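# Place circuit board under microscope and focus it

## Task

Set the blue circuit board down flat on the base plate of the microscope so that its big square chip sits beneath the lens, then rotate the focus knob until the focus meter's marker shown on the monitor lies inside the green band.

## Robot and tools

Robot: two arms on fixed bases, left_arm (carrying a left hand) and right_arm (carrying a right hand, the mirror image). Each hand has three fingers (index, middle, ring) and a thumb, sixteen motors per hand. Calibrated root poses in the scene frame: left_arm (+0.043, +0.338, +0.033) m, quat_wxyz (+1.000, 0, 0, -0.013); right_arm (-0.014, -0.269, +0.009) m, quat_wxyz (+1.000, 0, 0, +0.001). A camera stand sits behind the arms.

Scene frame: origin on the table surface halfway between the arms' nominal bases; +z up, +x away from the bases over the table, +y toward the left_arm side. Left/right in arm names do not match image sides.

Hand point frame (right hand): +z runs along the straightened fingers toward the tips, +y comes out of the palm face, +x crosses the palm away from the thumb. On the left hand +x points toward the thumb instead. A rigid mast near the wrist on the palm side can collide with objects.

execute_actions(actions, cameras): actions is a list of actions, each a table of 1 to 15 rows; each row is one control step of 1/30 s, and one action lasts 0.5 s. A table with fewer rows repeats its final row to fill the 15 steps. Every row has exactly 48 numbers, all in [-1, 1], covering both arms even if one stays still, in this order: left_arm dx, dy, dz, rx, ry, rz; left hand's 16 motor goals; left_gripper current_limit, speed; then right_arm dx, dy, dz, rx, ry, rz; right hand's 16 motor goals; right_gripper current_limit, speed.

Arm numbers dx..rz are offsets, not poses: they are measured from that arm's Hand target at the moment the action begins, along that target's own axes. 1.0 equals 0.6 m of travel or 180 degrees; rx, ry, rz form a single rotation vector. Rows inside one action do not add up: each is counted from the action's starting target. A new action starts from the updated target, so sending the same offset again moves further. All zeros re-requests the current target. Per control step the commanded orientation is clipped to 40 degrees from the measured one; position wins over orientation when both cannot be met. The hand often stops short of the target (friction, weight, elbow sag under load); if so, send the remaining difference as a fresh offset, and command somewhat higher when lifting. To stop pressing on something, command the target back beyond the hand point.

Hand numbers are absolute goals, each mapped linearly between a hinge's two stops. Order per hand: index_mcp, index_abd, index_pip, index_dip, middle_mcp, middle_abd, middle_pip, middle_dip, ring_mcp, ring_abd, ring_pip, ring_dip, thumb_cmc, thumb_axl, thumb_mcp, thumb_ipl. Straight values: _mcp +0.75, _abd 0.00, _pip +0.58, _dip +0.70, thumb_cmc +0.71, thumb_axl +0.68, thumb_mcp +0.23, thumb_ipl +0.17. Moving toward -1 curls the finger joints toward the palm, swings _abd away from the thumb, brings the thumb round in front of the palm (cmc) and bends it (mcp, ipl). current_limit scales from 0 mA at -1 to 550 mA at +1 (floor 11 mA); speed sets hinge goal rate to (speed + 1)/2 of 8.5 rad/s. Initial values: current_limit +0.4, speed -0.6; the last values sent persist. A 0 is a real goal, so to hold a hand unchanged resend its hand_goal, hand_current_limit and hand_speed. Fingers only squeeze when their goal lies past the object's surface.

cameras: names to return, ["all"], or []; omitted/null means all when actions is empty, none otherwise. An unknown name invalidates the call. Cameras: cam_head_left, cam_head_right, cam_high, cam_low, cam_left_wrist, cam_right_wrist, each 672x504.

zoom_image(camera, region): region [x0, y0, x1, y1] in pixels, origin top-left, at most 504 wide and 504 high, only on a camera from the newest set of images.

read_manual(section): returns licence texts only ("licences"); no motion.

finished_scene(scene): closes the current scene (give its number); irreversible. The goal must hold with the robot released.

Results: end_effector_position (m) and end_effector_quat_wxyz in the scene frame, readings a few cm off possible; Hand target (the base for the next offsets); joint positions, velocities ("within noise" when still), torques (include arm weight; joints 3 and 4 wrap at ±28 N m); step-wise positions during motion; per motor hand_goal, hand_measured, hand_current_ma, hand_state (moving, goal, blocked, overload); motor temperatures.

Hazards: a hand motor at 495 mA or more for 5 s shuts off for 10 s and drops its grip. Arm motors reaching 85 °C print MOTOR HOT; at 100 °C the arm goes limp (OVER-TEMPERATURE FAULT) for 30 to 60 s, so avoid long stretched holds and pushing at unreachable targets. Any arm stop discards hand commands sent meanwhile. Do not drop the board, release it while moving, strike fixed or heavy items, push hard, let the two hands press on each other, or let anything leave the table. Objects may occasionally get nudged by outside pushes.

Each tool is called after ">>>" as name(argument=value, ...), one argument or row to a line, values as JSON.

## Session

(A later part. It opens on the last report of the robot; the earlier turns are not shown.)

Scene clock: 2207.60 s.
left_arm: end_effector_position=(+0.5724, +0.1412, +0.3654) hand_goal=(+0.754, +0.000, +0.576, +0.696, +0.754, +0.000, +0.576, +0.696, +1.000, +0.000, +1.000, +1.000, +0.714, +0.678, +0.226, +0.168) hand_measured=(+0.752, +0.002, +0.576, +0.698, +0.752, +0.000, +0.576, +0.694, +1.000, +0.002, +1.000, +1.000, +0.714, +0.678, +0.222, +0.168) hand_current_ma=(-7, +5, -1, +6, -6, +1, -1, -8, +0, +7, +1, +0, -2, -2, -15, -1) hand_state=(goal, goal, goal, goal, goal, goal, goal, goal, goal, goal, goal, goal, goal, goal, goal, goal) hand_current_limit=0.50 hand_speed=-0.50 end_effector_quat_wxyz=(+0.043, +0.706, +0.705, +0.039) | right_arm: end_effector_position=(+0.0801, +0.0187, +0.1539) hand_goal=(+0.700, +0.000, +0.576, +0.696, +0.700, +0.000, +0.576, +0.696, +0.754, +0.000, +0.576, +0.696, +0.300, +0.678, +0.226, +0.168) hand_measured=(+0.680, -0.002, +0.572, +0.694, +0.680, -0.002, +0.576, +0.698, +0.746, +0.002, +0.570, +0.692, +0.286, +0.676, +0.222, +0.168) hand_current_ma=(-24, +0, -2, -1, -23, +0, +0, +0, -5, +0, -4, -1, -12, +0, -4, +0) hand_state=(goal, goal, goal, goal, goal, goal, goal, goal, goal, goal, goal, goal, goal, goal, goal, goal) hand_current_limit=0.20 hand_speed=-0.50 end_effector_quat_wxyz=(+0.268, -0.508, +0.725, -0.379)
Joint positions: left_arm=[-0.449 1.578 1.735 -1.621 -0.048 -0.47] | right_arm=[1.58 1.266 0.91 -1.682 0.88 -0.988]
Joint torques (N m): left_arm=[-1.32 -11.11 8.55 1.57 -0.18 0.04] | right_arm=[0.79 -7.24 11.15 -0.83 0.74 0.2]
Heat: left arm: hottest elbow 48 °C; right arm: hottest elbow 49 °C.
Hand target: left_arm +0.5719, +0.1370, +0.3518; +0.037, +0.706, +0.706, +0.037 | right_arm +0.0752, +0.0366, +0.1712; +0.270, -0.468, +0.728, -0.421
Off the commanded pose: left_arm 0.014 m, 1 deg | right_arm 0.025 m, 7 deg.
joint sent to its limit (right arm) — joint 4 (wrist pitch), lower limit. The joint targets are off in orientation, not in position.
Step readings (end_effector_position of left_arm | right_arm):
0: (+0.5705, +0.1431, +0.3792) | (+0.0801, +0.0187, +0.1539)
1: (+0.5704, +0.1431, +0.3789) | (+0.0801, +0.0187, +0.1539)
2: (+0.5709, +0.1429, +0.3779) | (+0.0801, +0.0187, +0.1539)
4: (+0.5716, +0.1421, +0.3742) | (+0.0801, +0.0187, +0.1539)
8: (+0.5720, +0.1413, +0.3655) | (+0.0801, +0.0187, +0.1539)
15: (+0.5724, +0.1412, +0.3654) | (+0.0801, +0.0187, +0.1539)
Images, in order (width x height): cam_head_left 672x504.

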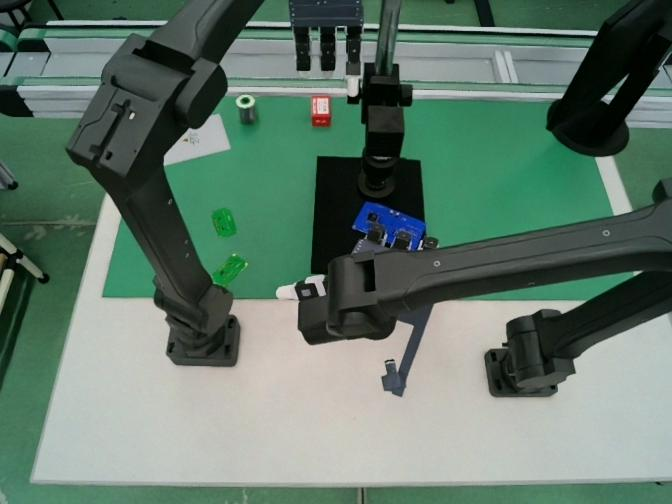

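>>> execute_actions(
  actions=[
    [[-0.003,-0.0279,0.0202,0,0,0,0.754,0,0.576,0.696,0.754,0,0.576,0.696,1,0,1,1,0.714,0.678,0.226,0.168,0.5,-0.5,0,0,0,0,0,0,0.7,0,0.576,0.696,0.7,0,0.576,0.696,0.754,0,0.576,0.696,0.3,0.678,0.226,0.168,0.2,-0.5]],
  ],
  cameras=["cam_head_left","cam_low"],
)

>>> zoom_image(
  camera="cam_head_left",
  region=[320, 30, 430, 120],
)

>>> zoom_image(
  camera="cam_low",
  region=[220, 200, 316, 232],
)

Scene clock: 2213.93 s.
left_arm: end_effector_position=(+0.5598, +0.1417, +0.3605) hand_goal=(+0.754, +0.000, +0.576, +0.696, +0.754, +0.000, +0.576, +0.696, +1.000, +0.000, +1.000, +1.000, +0.714, +0.678, +0.226, +0.168) hand_measured=(+0.752, +0.002, +0.576, +0.698, +0.752, +0.000, +0.576, +0.694, +1.000, +0.012, +1.000, +1.000, +0.714, +0.678, +0.222, +0.168) hand_current_ma=(-4, +5, -1, +6, -4, +1, -1, -8, +0, +39, +0, +0, +0, -2, -15, -1) hand_state=(goal, goal, goal, goal, goal, goal, goal, goal, goal, goal, goal, goal, goal, goal, goal, goal) hand_current_limit=0.50 hand_speed=-0.50 end_effector_quat_wxyz=(+0.053, +0.705, +0.706, +0.043) | right_arm: end_effector_position=(+0.0801, +0.0187, +0.1539) hand_goal=(+0.700, +0.000, +0.576, +0.696, +0.700, +0.000, +0.576, +0.696, +0.754, +0.000, +0.576, +0.696, +0.300, +0.678, +0.226, +0.168) hand_measured=(+0.680, -0.002, +0.572, +0.694, +0.680, -0.002, +0.576, +0.698, +0.746, +0.002, +0.570, +0.692, +0.286, +0.676, +0.222, +0.168) hand_current_ma=(-24, +0, -2, -1, -23, +0, +0, +0, -5, +0, -4, -1, -12, +0, -4, +0) hand_state=(goal, goal, goal, goal, goal, goal, goal, goal, goal, goal, goal, goal, goal, goal, goal, goal) hand_current_limit=0.20 hand_speed=-0.50 end_effector_quat_wxyz=(+0.268, -0.508, +0.725, -0.379)
Joint positions: left_arm=[-0.461 1.532 1.662 -1.575 -0.051 -0.486] | right_arm=[1.58 1.266 0.91 -1.682 0.88 -0.988]
Joint torques (N m): left_arm=[-1.79 -9.52 7.84 1.33 -0.13 -0.01] | right_arm=[0.67 -7.18 11.18 -0.8 0.74 0.19]
Heat: left arm: hottest elbow 47 °C; right arm: hottest elbow 49 °C.
Hand target: left_arm +0.5566, +0.1352, +0.3380; +0.037, +0.706, +0.706, +0.037 | right_arm +0.0752, +0.0366, +0.1712; +0.270, -0.468, +0.728, -0.421
Off the commanded pose: left_arm 0.024 m, 2 deg | right_arm 0.025 m, 7 deg.
joint sent to its limit (right arm) — joint 4 (wrist pitch), lower limit. The joint targets are off in orientation, not in position.
Step readings (end_effector_position of left_arm | right_arm):
0: (+0.5724, +0.1412, +0.3654) | (+0.0801, +0.0187, +0.1539)
1: (+0.5724, +0.1412, +0.3650) | (+0.0801, +0.0187, +0.1539)
2: (+0.5720, +0.1410, +0.3646) | (+0.0801, +0.0187, +0.1539)
4: (+0.5698, +0.1420, +0.3661) | (+0.0801, +0.0187, +0.1539)
8: (+0.5606, +0.1423, +0.3597) | (+0.0801, +0.0187, +0.1539)
15: (+0.5598, +0.1417, +0.3606) | (+0.0801, +0.0187, +0.1539)
Images, in order (width x height): cam_head_left 672x504, cam_low 672x504.

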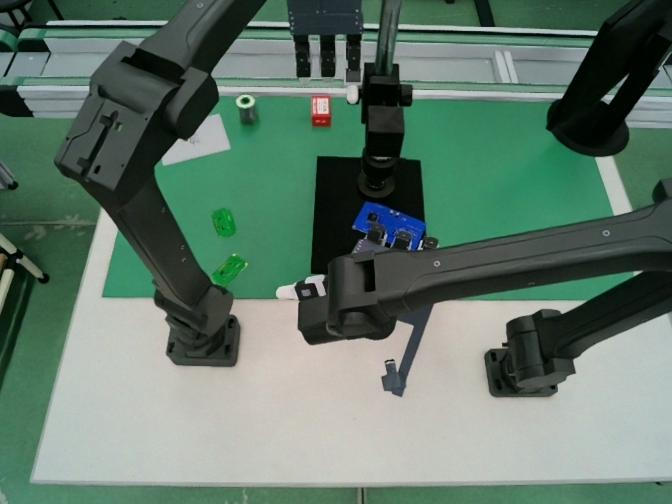

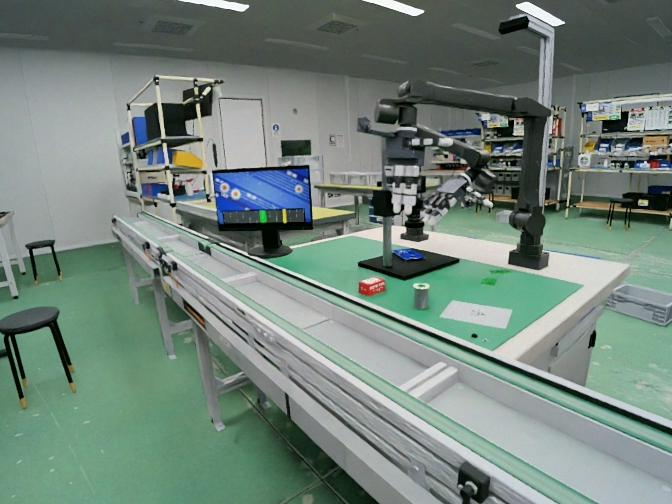

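Scaled by 4.582.

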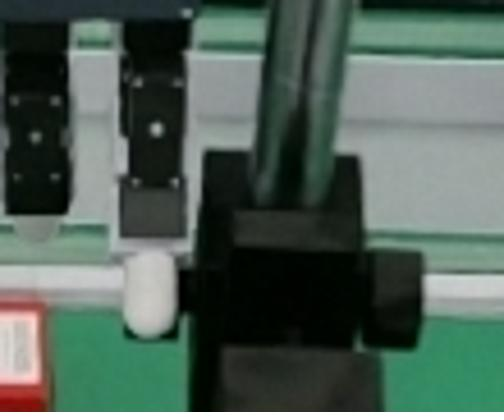

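Scaled by 5.250.

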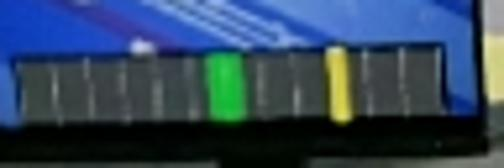

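>>> execute_actions(
  actions=[
    [[0,0.0094,0.0279,0,0,0,0.754,0,0.576,0.696,0.754,0,0.576,0.696,1,0,1,1,0.714,0.678,0.226,0.168,0.5,-0.5,0,0,0,0,0,0,0.7,0,0.576,0.696,0.7,0,0.576,0.696,0.754,0,0.576,0.696,0.3,0.678,0.226,0.168,0.2,-0.5]],
  ],
  cameras=["cam_low"],
)

>>> zoom_image(
  camera="cam_low",
  region=[220, 200, 316, 232],
)

Scene clock: 2221.70 s.
left_arm: end_effector_position=(+0.5589, +0.1417, +0.3605) hand_goal=(+0.754, +0.000, +0.576, +0.696, +0.754, +0.000, +0.576, +0.696, +1.000, +0.000, +1.000, +1.000, +0.714, +0.678, +0.226, +0.168) hand_measured=(+0.752, +0.002, +0.576, +0.698, +0.752, +0.000, +0.576, +0.694, +1.000, +0.026, +1.000, +1.000, +0.714, +0.678, +0.222, +0.168) hand_current_ma=(-4, +5, -1, +6, -4, +1, -1, -8, +1, +83, +1, +0, +0, -2, -15, -1) hand_state=(goal, goal, goal, goal, goal, goal, goal, goal, goal, blocked, goal, goal, goal, goal, goal, goal) hand_current_limit=0.50 hand_speed=-0.50 end_effector_quat_wxyz=(+0.061, +0.704, +0.706, +0.044) | right_arm: end_effector_position=(+0.0801, +0.0187, +0.1539) hand_goal=(+0.700, +0.000, +0.576, +0.696, +0.700, +0.000, +0.576, +0.696, +0.754, +0.000, +0.576, +0.696, +0.300, +0.678, +0.226, +0.168) hand_measured=(+0.680, -0.002, +0.572, +0.694, +0.680, -0.002, +0.576, +0.698, +0.746, +0.002, +0.570, +0.692, +0.286, +0.676, +0.222, +0.168) hand_current_ma=(-24, +0, -2, -1, -23, +0, +0, +0, -5, +0, -4, -1, -12, +0, -4, +0) hand_state=(goal, goal, goal, goal, goal, goal, goal, goal, goal, goal, goal, goal, goal, goal, goal, goal) hand_current_limit=0.20 hand_speed=-0.50 end_effector_quat_wxyz=(+0.268, -0.508, +0.725, -0.379)
Joint positions: left_arm=[-0.461 1.519 1.644 -1.553 -0.049 -0.486] | right_arm=[1.58 1.266 0.91 -1.682 0.88 -0.988]
Joint torques (N m): left_arm=[-1.14 -7.88 7.13 2.19 -0.2 0.07] | right_arm=[0.91 -7.12 11.22 -0.87 0.75 0.19]
Motor temperatures (°C): left_arm=[22 28 46 22 26 24] | right_arm=[22 26 49 22 27 24]
Heat: left arm: hottest elbow 46 °C; right arm: hottest elbow 49 °C.
Hand target: left_arm +0.5640, +0.1352, +0.3220; +0.037, +0.706, +0.706, +0.037 | right_arm +0.0752, +0.0366, +0.1712; +0.270, -0.468, +0.728, -0.421
Off the commanded pose: left_arm 0.039 m, 3 deg | right_arm 0.025 m, 7 deg.
joint sent to its limit (right arm) — joint 4 (wrist pitch), lower limit. The joint targets are off in orientation, not in position.
Step readings (end_effector_position of left_arm | right_arm):
0: (+0.5598, +0.1417, +0.3605) | (+0.0801, +0.0187, +0.1539)
1: (+0.5598, +0.1417, +0.3605) | (+0.0801, +0.0187, +0.1539)
2: (+0.5598, +0.1417, +0.3600) | (+0.0801, +0.0187, +0.1539)
4: (+0.5596, +0.1416, +0.3603) | (+0.0801, +0.0187, +0.1539)
8: (+0.5591, +0.1418, +0.3605) | (+0.0801, +0.0187, +0.1539)
15: (+0.5589, +0.1417, +0.3606) | (+0.0801, +0.0187, +0.1539)
Images, in order (width x height): cam_low 672x504.

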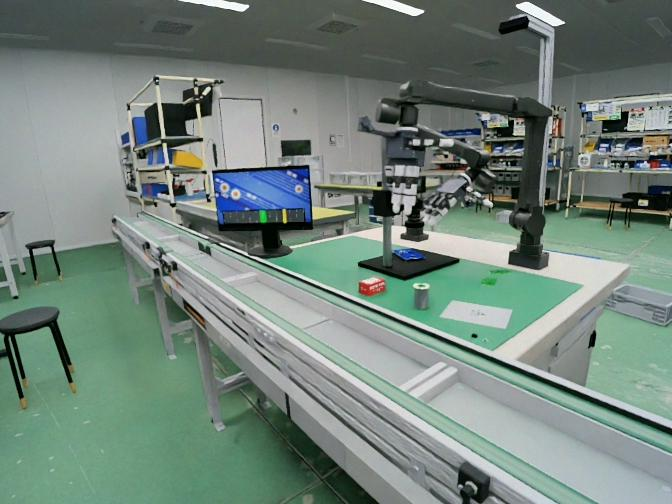

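Scaled by 5.250.

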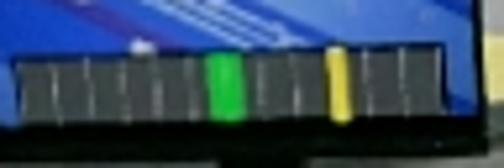

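>>> execute_actions(
  actions=[
    [[0,0.0278,-0.0113,0,0,0,0.754,0,0.576,0.696,0.754,0,0.576,0.696,1,0,1,1,0.714,0.678,0.226,0.168,0.5,-0.5,0,0,0,0,0,0,0.7,0,0.576,0.696,0.7,0,0.576,0.696,0.754,0,0.576,0.696,0.3,0.678,0.226,0.168,0.2,-0.5]],
  ],
  cameras=["cam_low","cam_high"],
)

>>> zoom_image(
  camera="cam_low",
  region=[220, 200, 316, 232],
)

>>> zoom_image(
  camera="cam_high",
  region=[220, 60, 320, 140],
)

Scene clock: 2229.97 s.
left_arm: end_effector_position=(+0.5608, +0.1398, +0.3592) hand_goal=(+0.754, +0.000, +0.576, +0.696, +0.754, +0.000, +0.576, +0.696, +1.000, +0.000, +1.000, +1.000, +0.714, +0.678, +0.226, +0.168) hand_measured=(+0.752, +0.002, +0.576, +0.698, +0.752, +0.000, +0.576, +0.694, +1.000, +0.028, +1.000, +1.000, +0.714, +0.678, +0.222, +0.168) hand_current_ma=(-4, +5, -1, +6, -4, +1, -1, -8, +2, +90, +1, +0, +0, -2, -15, -1) hand_state=(goal, goal, goal, goal, goal, goal, goal, goal, goal, blocked, goal, goal, goal, goal, goal, goal) hand_current_limit=0.50 hand_speed=-0.50 end_effector_quat_wxyz=(+0.059, +0.709, +0.701, +0.041) | right_arm: end_effector_position=(+0.0801, +0.0187, +0.1539) hand_goal=(+0.700, +0.000, +0.576, +0.696, +0.700, +0.000, +0.576, +0.696, +0.754, +0.000, +0.576, +0.696, +0.300, +0.678, +0.226, +0.168) hand_measured=(+0.680, -0.002, +0.572, +0.694, +0.680, -0.002, +0.576, +0.698, +0.746, +0.002, +0.570, +0.692, +0.286, +0.676, +0.222, +0.168) hand_current_ma=(-24, +0, -2, -1, -23, +0, +0, +0, -5, +0, -4, -1, -12, +0, -4, +0) hand_state=(goal, goal, goal, goal, goal, goal, goal, goal, goal, goal, goal, goal, goal, goal, goal, goal) hand_current_limit=0.20 hand_speed=-0.50 end_effector_quat_wxyz=(+0.268, -0.508, +0.725, -0.379)
Joint positions: left_arm=[-0.459 1.526 1.651 -1.558 -0.043 -0.469] | right_arm=[1.58 1.266 0.91 -1.682 0.88 -0.988]
Joint torques (N m): left_arm=[-0.09 -5.54 11.59 1.39 -0.38 0.04] | right_arm=[0.79 -7.24 11.15 -0.81 0.75 0.19]
Heat: left arm: hottest elbow 45 °C; right arm: hottest elbow 49 °C.
Hand target: left_arm +0.5798, +0.1351, +0.3306; +0.037, +0.706, +0.706, +0.037 | right_arm +0.0752, +0.0366, +0.1712; +0.270, -0.468, +0.728, -0.421
Off the commanded pose: left_arm 0.035 m, 3 deg | right_arm 0.025 m, 7 deg.
joint sent to its limit (right arm) — joint 4 (wrist pitch), lower limit. The joint targets are off in orientation, not in position.
Step readings (end_effector_position of left_arm | right_arm):
0: (+0.5589, +0.1417, +0.3605) | (+0.0801, +0.0187, +0.1539)
1: (+0.5589, +0.1417, +0.3605) | (+0.0801, +0.0187, +0.1539)
2: (+0.5589, +0.1417, +0.3605) | (+0.0801, +0.0187, +0.1539)
4: (+0.5591, +0.1414, +0.3600) | (+0.0801, +0.0187, +0.1539)
8: (+0.5599, +0.1408, +0.3596) | (+0.0801, +0.0187, +0.1539)
15: (+0.5606, +0.1400, +0.3592) | (+0.0801, +0.0187, +0.1539)
Images, in order (width x height): cam_high 672x504, cam_low 672x504.

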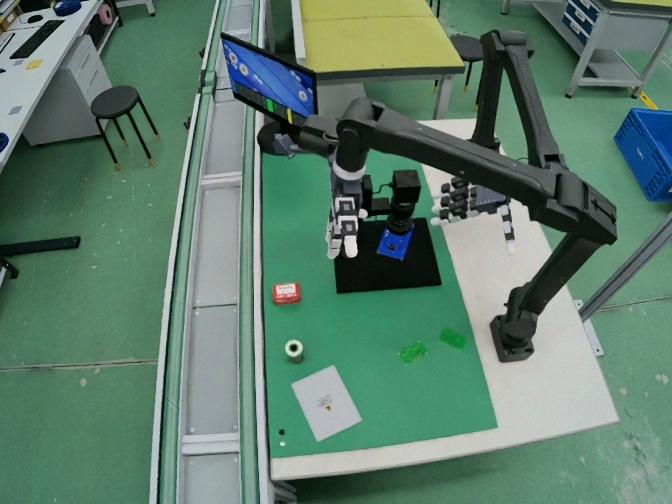

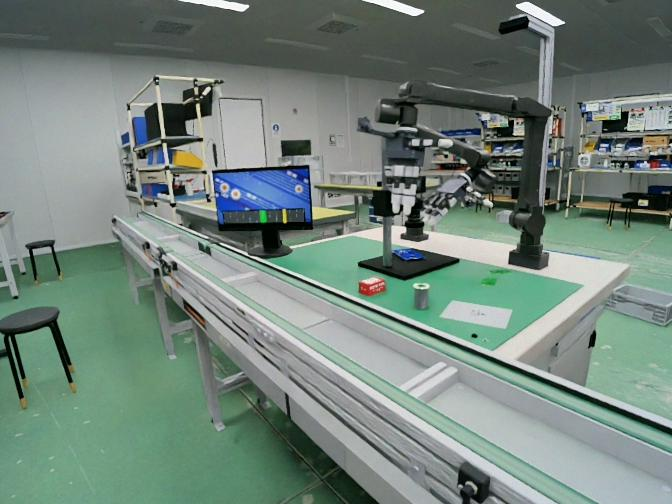

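Scaled by 5.250.

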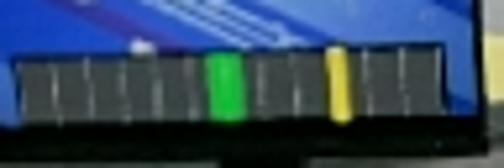

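Scaled by 5.040.

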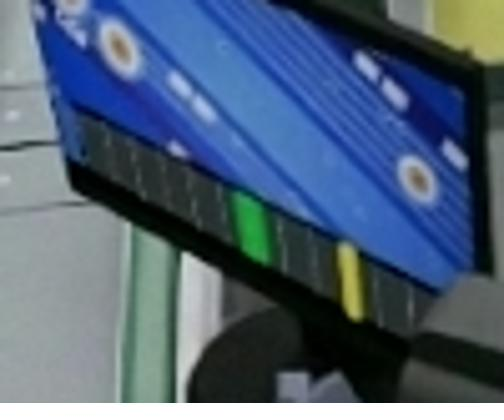

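>>> execute_actions(
  actions=[
    [[0,0.0278,-0.0113,0,0,0,0.754,0,0.576,0.696,0.754,0,0.576,0.696,1,0,1,1,0.714,0.678,0.226,0.168,0.5,-0.5,0,0,0,0,0,0,0.7,0,0.576,0.696,0.7,0,0.576,0.696,0.754,0,0.576,0.696,0.3,0.678,0.226,0.168,0.2,-0.5]],
  ],
  cameras=["cam_low","cam_high"],
)

>>> zoom_image(
  camera="cam_high",
  region=[220, 60, 320, 140],
)

Scene clock: 2234.60 s.
left_arm: end_effector_position=(+0.5674, +0.1369, +0.3557) hand_goal=(+0.754, +0.000, +0.576, +0.696, +0.754, +0.000, +0.576, +0.696, +1.000, +0.000, +1.000, +1.000, +0.714, +0.678, +0.226, +0.168) hand_measured=(+0.752, +0.002, +0.576, +0.698, +0.752, +0.000, +0.576, +0.694, +1.002, +0.032, +1.000, +1.000, +0.714, +0.678, +0.222, +0.168) hand_current_ma=(-4, +5, -1, +6, -4, +1, -1, -8, +4, +107, +2, +0, +0, -2, -15, -1) hand_state=(goal, goal, goal, goal, goal, goal, goal, goal, goal, blocked, goal, goal, goal, goal, goal, goal) hand_current_limit=0.50 hand_speed=-0.50 end_effector_quat_wxyz=(+0.040, +0.718, +0.694, +0.032) | right_arm: end_effector_position=(+0.0801, +0.0187, +0.1539) hand_goal=(+0.700, +0.000, +0.576, +0.696, +0.700, +0.000, +0.576, +0.696, +0.754, +0.000, +0.576, +0.696, +0.300, +0.678, +0.226, +0.168) hand_measured=(+0.680, -0.002, +0.572, +0.694, +0.680, -0.002, +0.576, +0.698, +0.746, +0.002, +0.570, +0.692, +0.286, +0.676, +0.222, +0.168) hand_current_ma=(-24, +0, -2, -1, -23, +0, +0, +0, -5, +0, -4, -1, -12, +0, -4, +0) hand_state=(goal, goal, goal, goal, goal, goal, goal, goal, goal, goal, goal, goal, goal, goal, goal, goal) hand_current_limit=0.20 hand_speed=-0.50 end_effector_quat_wxyz=(+0.268, -0.508, +0.725, -0.379)
Joint positions: left_arm=[-0.452 1.569 1.702 -1.608 -0.034 -0.442] | right_arm=[1.58 1.266 0.91 -1.682 0.88 -0.988]
Joint torques (N m): left_arm=[0.38 -6.3 13.07 2.17 -0.66 -0.06] | right_arm=[0.97 -6.95 11.17 -0.85 0.74 0.19]
Heat: left arm: hottest elbow 46 °C; right arm: hottest elbow 49 °C.
Hand target: left_arm +0.5957, +0.1352, +0.3391; +0.037, +0.706, +0.706, +0.037 | right_arm +0.0752, +0.0366, +0.1712; +0.270, -0.468, +0.728, -0.421
Off the commanded pose: left_arm 0.033 m, 2 deg | right_arm 0.025 m, 7 deg.
joint sent to its limit (right arm) — joint 4 (wrist pitch), lower limit. The joint targets are off in orientation, not in position.
Step readings (end_effector_position of left_arm | right_arm):
0: (+0.5609, +0.1397, +0.3590) | (+0.0801, +0.0187, +0.1539)
1: (+0.5610, +0.1399, +0.3594) | (+0.0801, +0.0187, +0.1539)
2: (+0.5612, +0.1399, +0.3595) | (+0.0801, +0.0187, +0.1539)
4: (+0.5637, +0.1402, +0.3582) | (+0.0801, +0.0187, +0.1539)
8: (+0.5663, +0.1379, +0.3561) | (+0.0801, +0.0187, +0.1539)
15: (+0.5673, +0.1371, +0.3557) | (+0.0801, +0.0187, +0.1539)
Images, in order (width x height): cam_high 672x504, cam_low 672x504.

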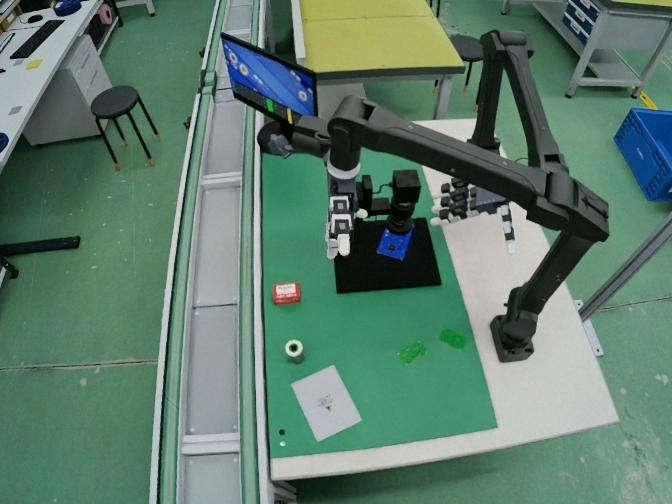

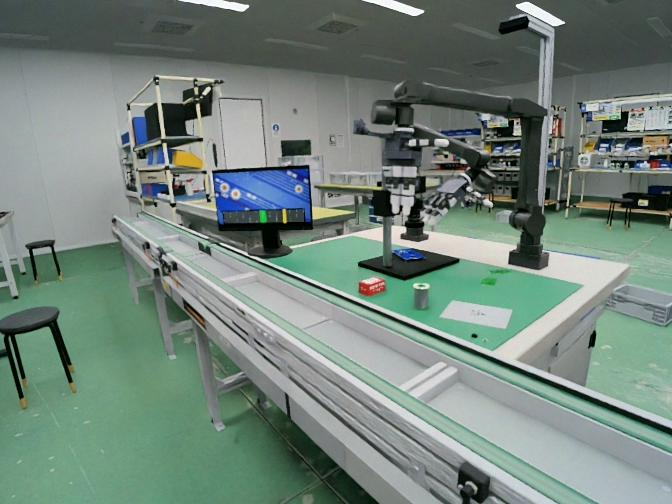

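Scaled by 5.040.

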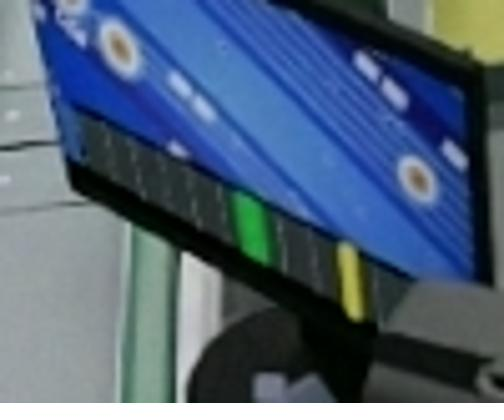

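>>> execute_actions(
  actions=[],
  cameras=["cam_left_wrist","cam_right_wrist","cam_head_right","cam_head_left"],
)

>>> zoom_image(
  camera="cam_head_left",
  region=[340, 50, 430, 130],
)

>>> zoom_image(
  camera="cam_head_right",
  region=[330, 50, 420, 130],
)

Scene clock: 2249.17 s.
left_arm: end_effector_position=(+0.5674, +0.1368, +0.3557) hand_goal=(+0.754, +0.000, +0.576, +0.696, +0.754, +0.000, +0.576, +0.696, +1.000, +0.000, +1.000, +1.000, +0.714, +0.678, +0.226, +0.168) hand_measured=(+0.752, +0.002, +0.576, +0.698, +0.752, +0.000, +0.576, +0.694, +1.002, +0.032, +1.000, +1.000, +0.714, +0.678, +0.222, +0.168) hand_current_ma=(-4, +5, -1, +6, -4, +1, -1, -8, +4, +107, +2, +0, +0, -2, -15, -1) hand_state=(goal, goal, goal, goal, goal, goal, goal, goal, goal, blocked, goal, goal, goal, goal, goal, goal) hand_current_limit=0.50 hand_speed=-0.50 end_effector_quat_wxyz=(+0.040, +0.718, +0.694, +0.032) | right_arm: end_effector_position=(+0.0801, +0.0187, +0.1539) hand_goal=(+0.700, +0.000, +0.576, +0.696, +0.700, +0.000, +0.576, +0.696, +0.754, +0.000, +0.576, +0.696, +0.300, +0.678, +0.226, +0.168) hand_measured=(+0.680, -0.002, +0.572, +0.694, +0.680, -0.002, +0.576, +0.698, +0.746, +0.002, +0.570, +0.692, +0.286, +0.676, +0.222, +0.168) hand_current_ma=(-24, +0, -2, -1, -23, +0, +0, +0, -5, +0, -4, -1, -12, +0, -4, +0) hand_state=(goal, goal, goal, goal, goal, goal, goal, goal, goal, goal, goal, goal, goal, goal, goal, goal) hand_current_limit=0.20 hand_speed=-0.50 end_effector_quat_wxyz=(+0.268, -0.508, +0.725, -0.379)
Joint positions: left_arm=[-0.452 1.569 1.702 -1.608 -0.034 -0.441] | right_arm=[1.58 1.266 0.91 -1.682 0.88 -0.988]
Joint velocities: within noise
Joint torques (N m): left_arm=[0.5 -6.48 13.01 2.15 -0.66 -0.07] | right_arm=[0.79 -7.36 11.23 -0.84 0.74 0.19]
Motor temperatures (°C): left_arm=[22 27 48 22 26 24] | right_arm=[22 26 49 22 27 24]
Heat: left arm: hottest elbow 48 °C; right arm: hottest elbow 49 °C.
Hand target: left_arm +0.5957, +0.1352, +0.3391; +0.037, +0.706, +0.706, +0.037 | right_arm +0.0752, +0.0366, +0.1712; +0.270, -0.468, +0.728, -0.421
Off the commanded pose: left_arm 0.033 m, 2 deg | right_arm 0.025 m, 7 deg.
Images, in order (width x height): cam_head_left 672x504, cam_head_right 672x504, cam_left_wrist 672x504, cam_right_wrist 672x504.

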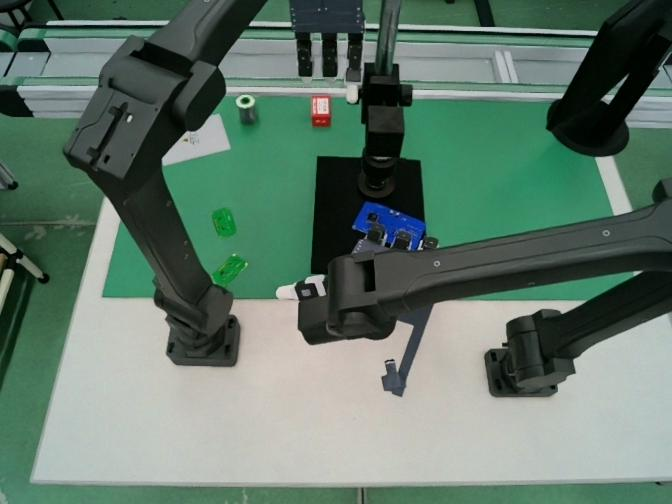

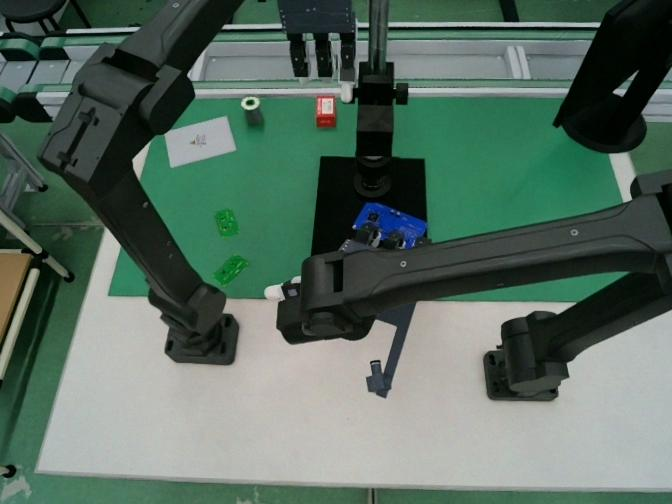

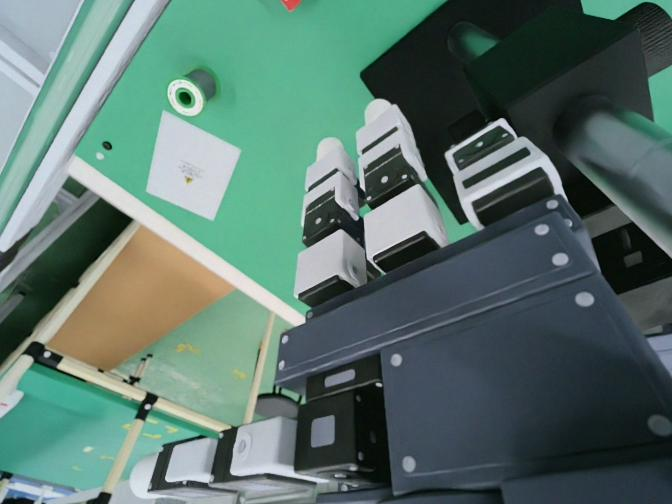

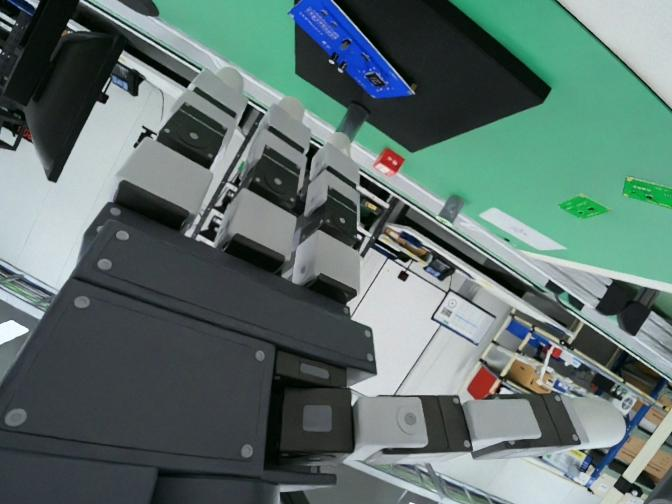

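Scaled by 5.600.

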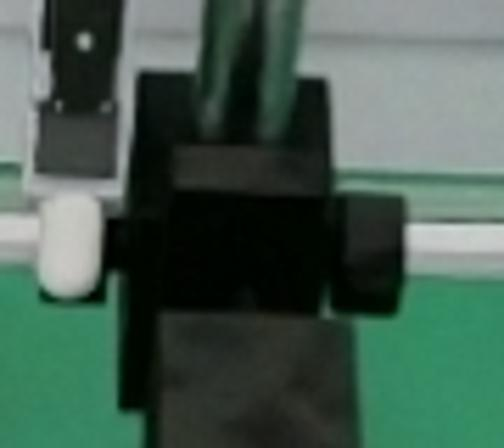

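Scaled by 5.600.

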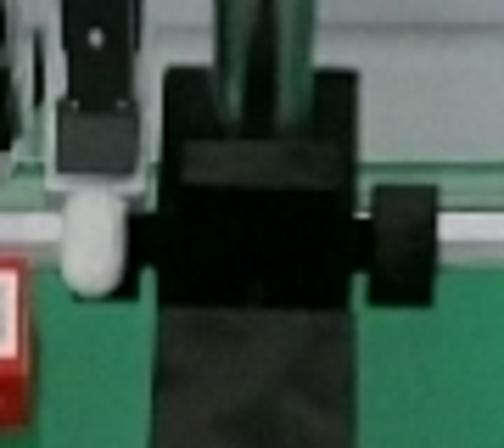

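>>> zoom_image(
  camera="cam_left_wrist",
  region=[430, 0, 672, 170],
)

>>> zoom_image(
  camera="cam_high",
  region=[330, 160, 430, 240],
)

Scaled by 2.083.

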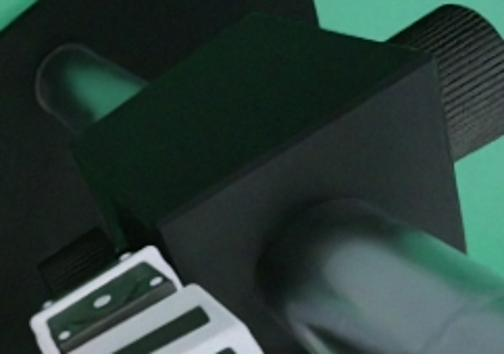

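This scene's latest camera images include none from cam_high. They are from: cam_head_left, cam_head_right, cam_left_wrist, cam_right_wrist. cam_high's image comes with the result of a call that names it in "cameras".

>>> execute_actions(
  actions=[
    [[0.003,-0.018,-0.0788,0,0,0,0.754,0,0.576,0.696,0.754,0,0.576,0.696,1,0,1,1,0.714,0.678,0.226,0.168,0.5,-0.5,0,0,0,0,0,0,0.7,0,0.576,0.696,0.7,0,0.576,0.696,0.754,0,0.576,0.696,0.3,0.678,0.226,0.168,0.2,-0.5]],
    [[-0.003,-0.018,0.0543,0,0,0,0.754,0,0.576,0.696,0.754,0,0.576,0.696,1,0,1,1,0.714,0.678,0.226,0.168,0.5,-0.5,0,0,0,0,0,0,0.7,0,0.576,0.696,0.7,0,0.576,0.696,0.754,0,0.576,0.696,0.3,0.678,0.226,0.168,0.2,-0.5]],
  ],
  cameras=["cam_left_wrist"],
)

>>> zoom_image(
  camera="cam_left_wrist",
  region=[560, 0, 672, 90],
)

Scene clock: 2274.37 s.
left_arm: end_effector_position=(+0.5737, +0.1380, +0.3658) hand_goal=(+0.754, +0.000, +0.576, +0.696, +0.754, +0.000, +0.576, +0.696, +1.000, +0.000, +1.000, +1.000, +0.714, +0.678, +0.226, +0.168) hand_measured=(+0.752, +0.002, +0.576, +0.698, +0.752, +0.000, +0.576, +0.694, +1.000, +0.002, +1.000, +1.000, +0.714, +0.678, +0.222, +0.168) hand_current_ma=(-4, +5, -1, +6, -4, +1, -1, -8, +1, +3, +1, +0, +0, -2, -15, -1) hand_state=(goal, goal, goal, goal, goal, goal, goal, goal, goal, goal, goal, goal, goal, goal, goal, goal) hand_current_limit=0.50 hand_speed=-0.50 end_effector_quat_wxyz=(+0.046, +0.707, +0.705, +0.038) | right_arm: end_effector_position=(+0.0801, +0.0187, +0.1539) hand_goal=(+0.700, +0.000, +0.576, +0.696, +0.700, +0.000, +0.576, +0.696, +0.754, +0.000, +0.576, +0.696, +0.300, +0.678, +0.226, +0.168) hand_measured=(+0.680, -0.002, +0.572, +0.694, +0.680, -0.002, +0.576, +0.698, +0.746, +0.002, +0.570, +0.692, +0.286, +0.676, +0.222, +0.168) hand_current_ma=(-24, +0, -2, -1, -23, +0, +0, +0, -5, +0, -4, -1, -12, +0, -4, +0) hand_state=(goal, goal, goal, goal, goal, goal, goal, goal, goal, goal, goal, goal, goal, goal, goal, goal) hand_current_limit=0.20 hand_speed=-0.50 end_effector_quat_wxyz=(+0.268, -0.508, +0.725, -0.379)
Joint positions: left_arm=[-0.452 1.582 1.74 -1.619 -0.045 -0.472] | right_arm=[1.58 1.266 0.91 -1.682 0.88 -0.988]
Joint torques (N m): left_arm=[-1.26 -11.46 8.34 1.48 -0.32 0.03] | right_arm=[0.79 -7.06 11.14 -0.85 0.74 0.19]
Heat: left arm: hottest elbow 51 °C; right arm: hottest elbow 49 °C.
Hand target: left_arm +0.5726, +0.1352, +0.3512; +0.037, +0.706, +0.706, +0.037 | right_arm +0.0752, +0.0366, +0.1712; +0.270, -0.468, +0.728, -0.421
Off the commanded pose: left_arm 0.015 m, 1 deg | right_arm 0.025 m, 7 deg.
joint sent to its limit (right arm) — joint 4 (wrist pitch), lower limit. The joint targets are off in orientation, not in position.
Step readings (end_effector_position of left_arm | right_arm):
0: (+0.5674, +0.1368, +0.3557) | (+0.0801, +0.0187, +0.1539)
1: (+0.5673, +0.1369, +0.3560) | (+0.0801, +0.0187, +0.1539)
2: (+0.5670, +0.1372, +0.3570) | (+0.0801, +0.0187, +0.1539)
4: (+0.5678, +0.1382, +0.3578) | (+0.0801, +0.0187, +0.1539)
8: (+0.5699, +0.1387, +0.3591) | (+0.0801, +0.0187, +0.1539)
15: (+0.5695, +0.1394, +0.3665) | (+0.0801, +0.0187, +0.1539)
16: (+0.5695, +0.1394, +0.3668) | (+0.0801, +0.0187, +0.1539)
17: (+0.5697, +0.1394, +0.3669) | (+0.0801, +0.0187, +0.1539)
19: (+0.5728, +0.1380, +0.3674) | (+0.0801, +0.0187, +0.1539)
23: (+0.5755, +0.1368, +0.3651) | (+0.0801, +0.0187, +0.1539)
30: (+0.5737, +0.1379, +0.3659) | (+0.0801, +0.0187, +0.1539)
Images, in order (width x height): cam_left_wrist 672x504.

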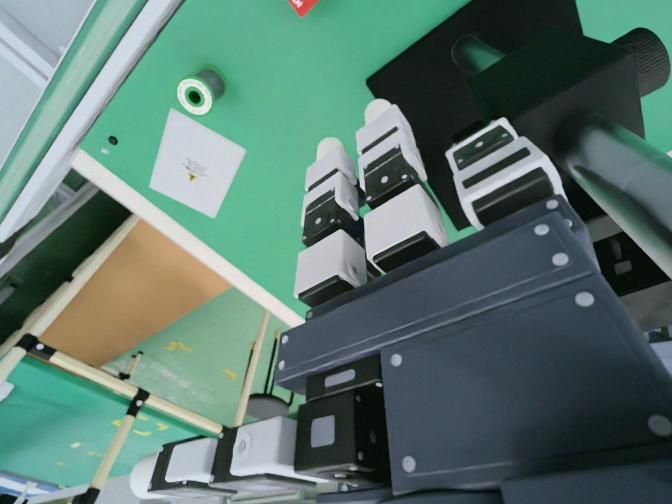

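Scaled by 4.500.

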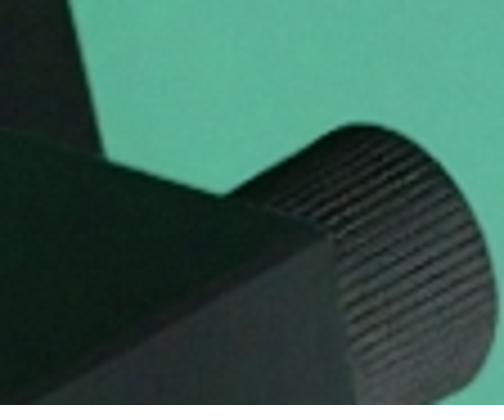

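>>> execute_actions(
  actions=[
    [[0,0.016,0.049,0,0,0,0.754,0,0.576,0.696,0.754,0,0.576,0.696,1,0,1,1,0.714,0.678,0.226,0.168,0.5,-0.5,0,0,0,0,0,0,0.7,0,0.576,0.696,0.7,0,0.576,0.696,0.754,0,0.576,0.696,0.3,0.678,0.226,0.168,0.2,-0.5]],
    [[0,0.016,0.049,0,0,0,0.754,0,0.576,0.696,0.754,0,0.576,0.696,1,0,1,1,0.714,0.678,0.226,0.168,0.5,-0.5,0,0,0,0,0,0,0.7,0,0.576,0.696,0.7,0,0.576,0.696,0.754,0,0.576,0.696,0.3,0.678,0.226,0.168,0.2,-0.5]],
  ],
  cameras=[],
)

Scene clock: 2282.00 s.
left_arm: end_effector_position=(+0.5725, +0.1366, +0.3663) hand_goal=(+0.754, +0.000, +0.576, +0.696, +0.754, +0.000, +0.576, +0.696, +1.000, +0.000, +1.000, +1.000, +0.714, +0.678, +0.226, +0.168) hand_measured=(+0.752, +0.002, +0.576, +0.698, +0.752, +0.000, +0.576, +0.694, +1.002, +0.038, +1.002, +1.000, +0.714, +0.678, +0.222, +0.168) hand_current_ma=(-4, +5, -1, +6, -4, +1, -1, -8, +7, +129, +4, +2, +0, -2, -15, -1) hand_state=(goal, goal, goal, goal, goal, goal, goal, goal, goal, blocked, goal, goal, goal, goal, goal, goal) hand_current_limit=0.50 hand_speed=-0.50 end_effector_quat_wxyz=(+0.078, +0.713, +0.696, +0.041) | right_arm: end_effector_position=(+0.0801, +0.0187, +0.1539) hand_goal=(+0.700, +0.000, +0.576, +0.696, +0.700, +0.000, +0.576, +0.696, +0.754, +0.000, +0.576, +0.696, +0.300, +0.678, +0.226, +0.168) hand_measured=(+0.680, -0.002, +0.572, +0.694, +0.680, -0.002, +0.576, +0.698, +0.746, +0.002, +0.570, +0.692, +0.286, +0.676, +0.222, +0.168) hand_current_ma=(-24, +0, -2, -1, -23, +0, +0, +0, -5, +0, -4, -1, -12, +0, -4, +0) hand_state=(goal, goal, goal, goal, goal, goal, goal, goal, goal, goal, goal, goal, goal, goal, goal, goal) hand_current_limit=0.20 hand_speed=-0.50 end_effector_quat_wxyz=(+0.268, -0.508, +0.725, -0.379)
Joint positions: left_arm=[-0.446 1.534 1.671 -1.533 -0.027 -0.445] | right_arm=[1.58 1.266 0.91 -1.682 0.88 -0.988]
Joint torques (N m): left_arm=[0.21 -4.48 5.63 4.05 -0.91 0.01] | right_arm=[0.91 -7.06 11.17 -0.85 0.74 0.2]
Heat: left arm: hottest elbow 50 °C; right arm: hottest elbow 49 °C.
Hand target: left_arm +0.5979, +0.1351, +0.2950; +0.037, +0.706, +0.706, +0.037 | right_arm +0.0752, +0.0366, +0.1712; +0.270, -0.468, +0.728, -0.421
Off the commanded pose: left_arm 0.076 m, 5 deg | right_arm 0.025 m, 7 deg.
joint sent to its limit (right arm) — joint 4 (wrist pitch), lower limit. The joint targets are off in orientation, not in position.
Step readings (end_effector_position of left_arm | right_arm):
0: (+0.5737, +0.1380, +0.3661) | (+0.0801, +0.0187, +0.1539)
1: (+0.5737, +0.1380, +0.3659) | (+0.0801, +0.0187, +0.1539)
2: (+0.5739, +0.1378, +0.3651) | (+0.0801, +0.0187, +0.1539)
4: (+0.5734, +0.1374, +0.3651) | (+0.0801, +0.0187, +0.1539)
8: (+0.5725, +0.1373, +0.3659) | (+0.0801, +0.0187, +0.1539)
15: (+0.5725, +0.1366, +0.3662) | (+0.0801, +0.0187, +0.1539)
16: (+0.5726, +0.1366, +0.3659) | (+0.0801, +0.0187, +0.1539)
17: (+0.5728, +0.1360, +0.3652) | (+0.0801, +0.0187, +0.1539)
19: (+0.5728, +0.1358, +0.3652) | (+0.0801, +0.0187, +0.1539)
23: (+0.5725, +0.1371, +0.3660) | (+0.0801, +0.0187, +0.1539)
30: (+0.5724, +0.1367, +0.3662) | (+0.0801, +0.0187, +0.1539)
No camera images: "cameras" was empty.

>>> execute_actions(
  actions=[
    [[0,-0.0464,0.0188,0,0,0,0.754,0,0.576,0.696,0.754,0,0.576,0.696,1,0,1,1,0.714,0.678,0.226,0.168,0.5,-0.5,0,0,0,0,0,0,0.7,0,0.576,0.696,0.7,0,0.576,0.696,0.754,0,0.576,0.696,0.3,0.678,0.226,0.168,0.2,-0.5]],
  ],
  cameras=["cam_left_wrist","cam_low","cam_high"],
)

>>> zoom_image(
  camera="cam_low",
  region=[220, 200, 316, 232],
)

>>> zoom_image(
  camera="cam_high",
  region=[220, 60, 320, 140],
)

Scene clock: 2290.10 s.
left_arm: end_effector_position=(+0.5536, +0.1392, +0.3561) hand_goal=(+0.754, +0.000, +0.576, +0.696, +0.754, +0.000, +0.576, +0.696, +1.000, +0.000, +1.000, +1.000, +0.714, +0.678, +0.226, +0.168) hand_measured=(+0.752, +0.002, +0.576, +0.698, +0.752, +0.000, +0.576, +0.694, +1.002, +0.040, +1.002, +1.000, +0.714, +0.678, +0.222, +0.168) hand_current_ma=(-4, +5, -1, +6, -4, +1, -1, -8, +6, +138, +4, +2, +0, -2, -15, -1) hand_state=(goal, goal, goal, goal, goal, goal, goal, goal, goal, blocked, goal, goal, goal, goal, goal, goal) hand_current_limit=0.50 hand_speed=-0.50 end_effector_quat_wxyz=(+0.091, +0.711, +0.696, +0.043) | right_arm: end_effector_position=(+0.0801, +0.0187, +0.1539) hand_goal=(+0.700, +0.000, +0.576, +0.696, +0.700, +0.000, +0.576, +0.696, +0.754, +0.000, +0.576, +0.696, +0.300, +0.678, +0.226, +0.168) hand_measured=(+0.680, -0.002, +0.572, +0.694, +0.680, -0.002, +0.576, +0.698, +0.746, +0.002, +0.570, +0.692, +0.286, +0.676, +0.222, +0.168) hand_current_ma=(-24, +0, -2, -1, -23, +0, +0, +0, -5, +0, -4, -1, -12, +0, -4, +0) hand_state=(goal, goal, goal, goal, goal, goal, goal, goal, goal, goal, goal, goal, goal, goal, goal, goal) hand_current_limit=0.20 hand_speed=-0.50 end_effector_quat_wxyz=(+0.268, -0.508, +0.725, -0.379)
Joint positions: left_arm=[-0.459 1.467 1.563 -1.466 -0.026 -0.461] | right_arm=[1.58 1.266 0.91 -1.682 0.88 -0.988]
Joint torques (N m): left_arm=[-0.67 -3.14 5.81 2.97 -1.11 -0.09] | right_arm=[0.79 -7.24 11.22 -0.83 0.76 0.19]
Heat: left arm: hottest elbow 47 °C; right arm: hottest elbow 49 °C.
Hand target: left_arm +0.5714, +0.1351, +0.2808; +0.037, +0.706, +0.706, +0.037 | right_arm +0.0752, +0.0366, +0.1712; +0.270, -0.468, +0.728, -0.421
Off the commanded pose: left_arm 0.077 m, 6 deg | right_arm 0.025 m, 7 deg.
joint sent to its limit (right arm) — joint 4 (wrist pitch), lower limit. The joint targets are off in orientation, not in position.
Step readings (end_effector_position of left_arm | right_arm):
0: (+0.5724, +0.1366, +0.3661) | (+0.0801, +0.0187, +0.1539)
1: (+0.5723, +0.1367, +0.3660) | (+0.0801, +0.0187, +0.1539)
2: (+0.5717, +0.1368, +0.3654) | (+0.0801, +0.0187, +0.1539)
4: (+0.5681, +0.1383, +0.3656) | (+0.0801, +0.0187, +0.1539)
8: (+0.5616, +0.1403, +0.3648) | (+0.0801, +0.0187, +0.1539)
15: (+0.5575, +0.1407, +0.3614) | (+0.0801, +0.0187, +0.1539)
Images, in order (width x height): cam_high 672x504, cam_low 672x504, cam_left_wrist 672x504.

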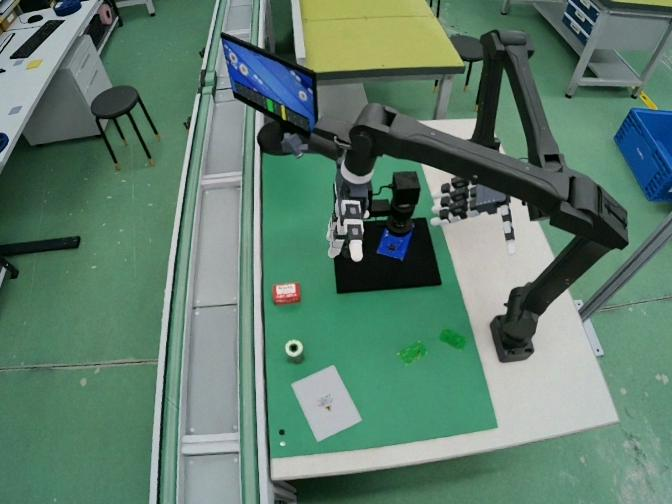

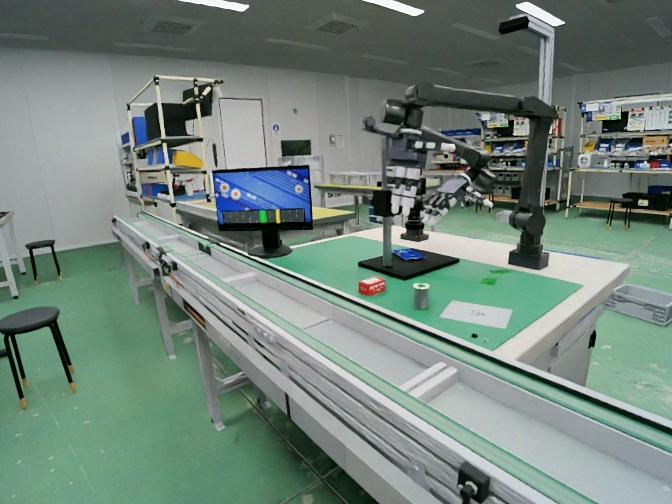

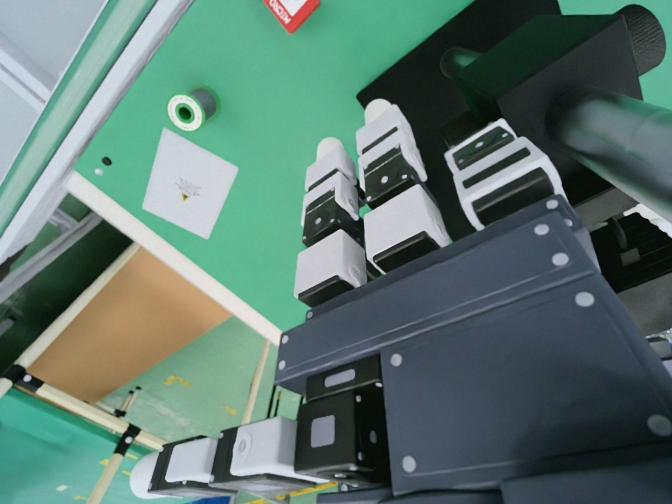

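Scaled by 5.250.

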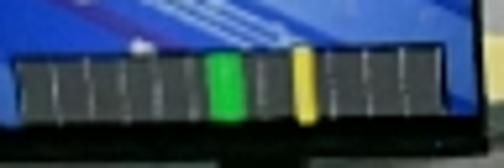

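Scaled by 5.040.

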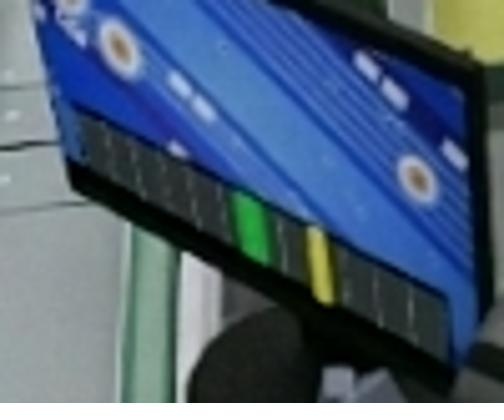

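>>> execute_actions(
  actions=[
    [[0,-0.0157,-0.1257,0,0,0,0.754,0,0.576,0.696,0.754,0,0.576,0.696,1,0,1,1,0.714,0.678,0.226,0.168,0.5,-0.5,0,0,0,0,0,0,0.7,0,0.576,0.696,0.7,0,0.576,0.696,0.754,0,0.576,0.696,0.3,0.678,0.226,0.168,0.2,-0.5]],
    [[0,0.0315,-0.045,0,0,0,0.754,0,0.576,0.696,0.754,0,0.576,0.696,1,0,1,1,0.714,0.678,0.226,0.168,0.5,-0.5,0,0,0,0,0,0,0.7,0,0.576,0.696,0.7,0,0.576,0.696,0.754,0,0.576,0.696,0.3,0.678,0.226,0.168,0.2,-0.5]],
  ],
  cameras=[],
)

Scene clock: 2303.13 s.
left_arm: end_effector_position=(+0.5574, +0.1381, +0.3674) hand_goal=(+0.754, +0.000, +0.576, +0.696, +0.754, +0.000, +0.576, +0.696, +1.000, +0.000, +1.000, +1.000, +0.714, +0.678, +0.226, +0.168) hand_measured=(+0.752, +0.002, +0.576, +0.698, +0.752, +0.000, +0.576, +0.694, +0.996, -0.002, +1.000, +1.000, +0.714, +0.678, +0.222, +0.168) hand_current_ma=(-3, +5, -1, +6, -3, +1, -1, -8, -13, -7, +0, +0, +1, -2, -15, -1) hand_state=(goal, goal, goal, goal, goal, goal, goal, goal, goal, goal, goal, goal, goal, goal, goal, goal) hand_current_limit=0.50 hand_speed=-0.50 end_effector_quat_wxyz=(+0.024, +0.706, +0.707, +0.033) | right_arm: end_effector_position=(+0.0801, +0.0187, +0.1539) hand_goal=(+0.700, +0.000, +0.576, +0.696, +0.700, +0.000, +0.576, +0.696, +0.754, +0.000, +0.576, +0.696, +0.300, +0.678, +0.226, +0.168) hand_measured=(+0.680, -0.002, +0.572, +0.694, +0.680, -0.002, +0.576, +0.698, +0.746, +0.002, +0.570, +0.692, +0.286, +0.676, +0.222, +0.168) hand_current_ma=(-24, +0, -2, -1, -23, +0, +0, +0, -5, +0, -4, -1, -12, +0, -4, +0) hand_state=(goal, goal, goal, goal, goal, goal, goal, goal, goal, goal, goal, goal, goal, goal, goal, goal) hand_current_limit=0.20 hand_speed=-0.50 end_effector_quat_wxyz=(+0.268, -0.508, +0.725, -0.379)
Joint positions: left_arm=[-0.469 1.575 1.746 -1.677 -0.049 -0.494] | right_arm=[1.58 1.266 0.91 -1.682 0.88 -0.988]
Joint torques (N m): left_arm=[0.03 -10.11 14.95 0.32 -0.19 0.22] | right_arm=[0.79 -7.24 11.14 -0.81 0.74 0.19]
Heat: left arm: hottest elbow 46 °C; right arm: hottest elbow 49 °C.
Hand target: left_arm +0.5702, +0.1352, +0.3836; +0.037, +0.706, +0.706, +0.037 | right_arm +0.0752, +0.0366, +0.1712; +0.270, -0.468, +0.728, -0.421
Off the commanded pose: left_arm 0.021 m, 2 deg | right_arm 0.025 m, 7 deg.
joint sent to its limit (right arm) — joint 4 (wrist pitch), lower limit. The joint targets are off in orientation, not in position.
Step readings (end_effector_position of left_arm | right_arm):
0: (+0.5536, +0.1392, +0.3561) | (+0.0801, +0.0187, +0.1539)
1: (+0.5533, +0.1394, +0.3560) | (+0.0801, +0.0187, +0.1539)
2: (+0.5521, +0.1399, +0.3565) | (+0.0801, +0.0187, +0.1539)
4: (+0.5515, +0.1415, +0.3575) | (+0.0801, +0.0187, +0.1539)
8: (+0.5521, +0.1403, +0.3562) | (+0.0801, +0.0187, +0.1539)
15: (+0.5482, +0.1428, +0.3533) | (+0.0801, +0.0187, +0.1539)
16: (+0.5476, +0.1431, +0.3523) | (+0.0801, +0.0187, +0.1539)
17: (+0.5470, +0.1435, +0.3516) | (+0.0801, +0.0187, +0.1539)
19: (+0.5479, +0.1433, +0.3522) | (+0.0801, +0.0187, +0.1539)
23: (+0.5558, +0.1390, +0.3592) | (+0.0801, +0.0187, +0.1539)
30: (+0.5571, +0.1383, +0.3678) | (+0.0801, +0.0187, +0.1539)
No camera images: "cameras" was empty.

>>> execute_actions(
  actions=[
    [[0,0.0351,-0.0154,0,0,0,0.754,0,0.576,0.696,0.754,0,0.576,0.696,1,0,1,1,0.714,0.678,0.226,0.168,0.5,-0.5,0,0,0,0,0,0,0.7,0,0.576,0.696,0.7,0,0.576,0.696,0.754,0,0.576,0.696,0.3,0.678,0.226,0.168,0.2,-0.5]],
    [[0,-0.0365,0.0696,0,0,0,0.754,0,0.576,0.696,0.754,0,0.576,0.696,1,0,1,1,0.714,0.678,0.226,0.168,0.5,-0.5,0,0,0,0,0,0,0.7,0,0.576,0.696,0.7,0,0.576,0.696,0.754,0,0.576,0.696,0.3,0.678,0.226,0.168,0.2,-0.5]],
  ],
  cameras=["cam_low"],
)

>>> zoom_image(
  camera="cam_low",
  region=[220, 200, 316, 232],
)

Scene clock: 2310.00 s.
left_arm: end_effector_position=(+0.5743, +0.1391, +0.3673) hand_goal=(+0.754, +0.000, +0.576, +0.696, +0.754, +0.000, +0.576, +0.696, +1.000, +0.000, +1.000, +1.000, +0.714, +0.678, +0.226, +0.168) hand_measured=(+0.754, +0.002, +0.576, +0.698, +0.752, +0.000, +0.576, +0.694, +1.000, +0.004, +1.000, +1.000, +0.714, +0.678, +0.222, +0.168) hand_current_ma=(-3, +5, -1, +6, -3, +1, -1, -8, +0, +8, +0, +0, +1, -2, -15, -1) hand_state=(goal, goal, goal, goal, goal, goal, goal, goal, goal, goal, goal, goal, goal, goal, goal, goal) hand_current_limit=0.50 hand_speed=-0.50 end_effector_quat_wxyz=(+0.047, +0.705, +0.707, +0.040) | right_arm: end_effector_position=(+0.0801, +0.0187, +0.1539) hand_goal=(+0.700, +0.000, +0.576, +0.696, +0.700, +0.000, +0.576, +0.696, +0.754, +0.000, +0.576, +0.696, +0.300, +0.678, +0.226, +0.168) hand_measured=(+0.680, -0.002, +0.572, +0.694, +0.680, -0.002, +0.576, +0.698, +0.746, +0.002, +0.570, +0.692, +0.286, +0.676, +0.222, +0.168) hand_current_ma=(-24, +0, -2, -1, -23, +0, +0, +0, -5, +0, -4, -1, -12, +0, -4, +0) hand_state=(goal, goal, goal, goal, goal, goal, goal, goal, goal, goal, goal, goal, goal, goal, goal, goal) hand_current_limit=0.20 hand_speed=-0.50 end_effector_quat_wxyz=(+0.268, -0.508, +0.725, -0.379)
Joint positions: left_arm=[-0.451 1.581 1.741 -1.617 -0.047 -0.477] | right_arm=[1.58 1.266 0.91 -1.682 0.88 -0.988]
Joint torques (N m): left_arm=[-1.2 -10.99 8.2 1.4 -0.24 0.07] | right_arm=[0.91 -7.12 11.14 -0.76 0.73 0.19]
Heat: left arm: hottest elbow 49 °C; right arm: hottest elbow 49 °C.
Hand target: left_arm +0.5727, +0.1352, +0.3512; +0.037, +0.706, +0.706, +0.037 | right_arm +0.0752, +0.0366, +0.1712; +0.270, -0.468, +0.728, -0.421
Off the commanded pose: left_arm 0.017 m, 1 deg | right_arm 0.025 m, 7 deg.
joint sent to its limit (right arm) — joint 4 (wrist pitch), lower limit. The joint targets are off in orientation, not in position.
Step readings (end_effector_position of left_arm | right_arm):
0: (+0.5574, +0.1381, +0.3674) | (+0.0801, +0.0187, +0.1539)
1: (+0.5574, +0.1381, +0.3675) | (+0.0801, +0.0187, +0.1539)
2: (+0.5582, +0.1383, +0.3680) | (+0.0801, +0.0187, +0.1539)
4: (+0.5621, +0.1379, +0.3713) | (+0.0801, +0.0187, +0.1539)
8: (+0.5734, +0.1379, +0.3779) | (+0.0801, +0.0187, +0.1539)
15: (+0.5774, +0.1387, +0.3787) | (+0.0801, +0.0187, +0.1539)
16: (+0.5774, +0.1387, +0.3787) | (+0.0801, +0.0187, +0.1539)
17: (+0.5778, +0.1384, +0.3789) | (+0.0801, +0.0187, +0.1539)
19: (+0.5800, +0.1372, +0.3778) | (+0.0801, +0.0187, +0.1539)
23: (+0.5768, +0.1382, +0.3668) | (+0.0801, +0.0187, +0.1539)
30: (+0.5743, +0.1391, +0.3672) | (+0.0801, +0.0187, +0.1539)
Images, in order (width x height): cam_low 672x504.

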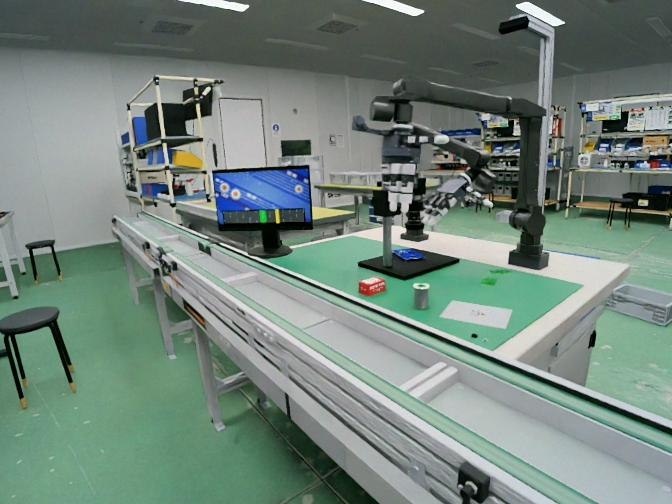

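Scaled by 5.250.

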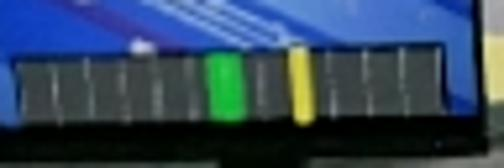

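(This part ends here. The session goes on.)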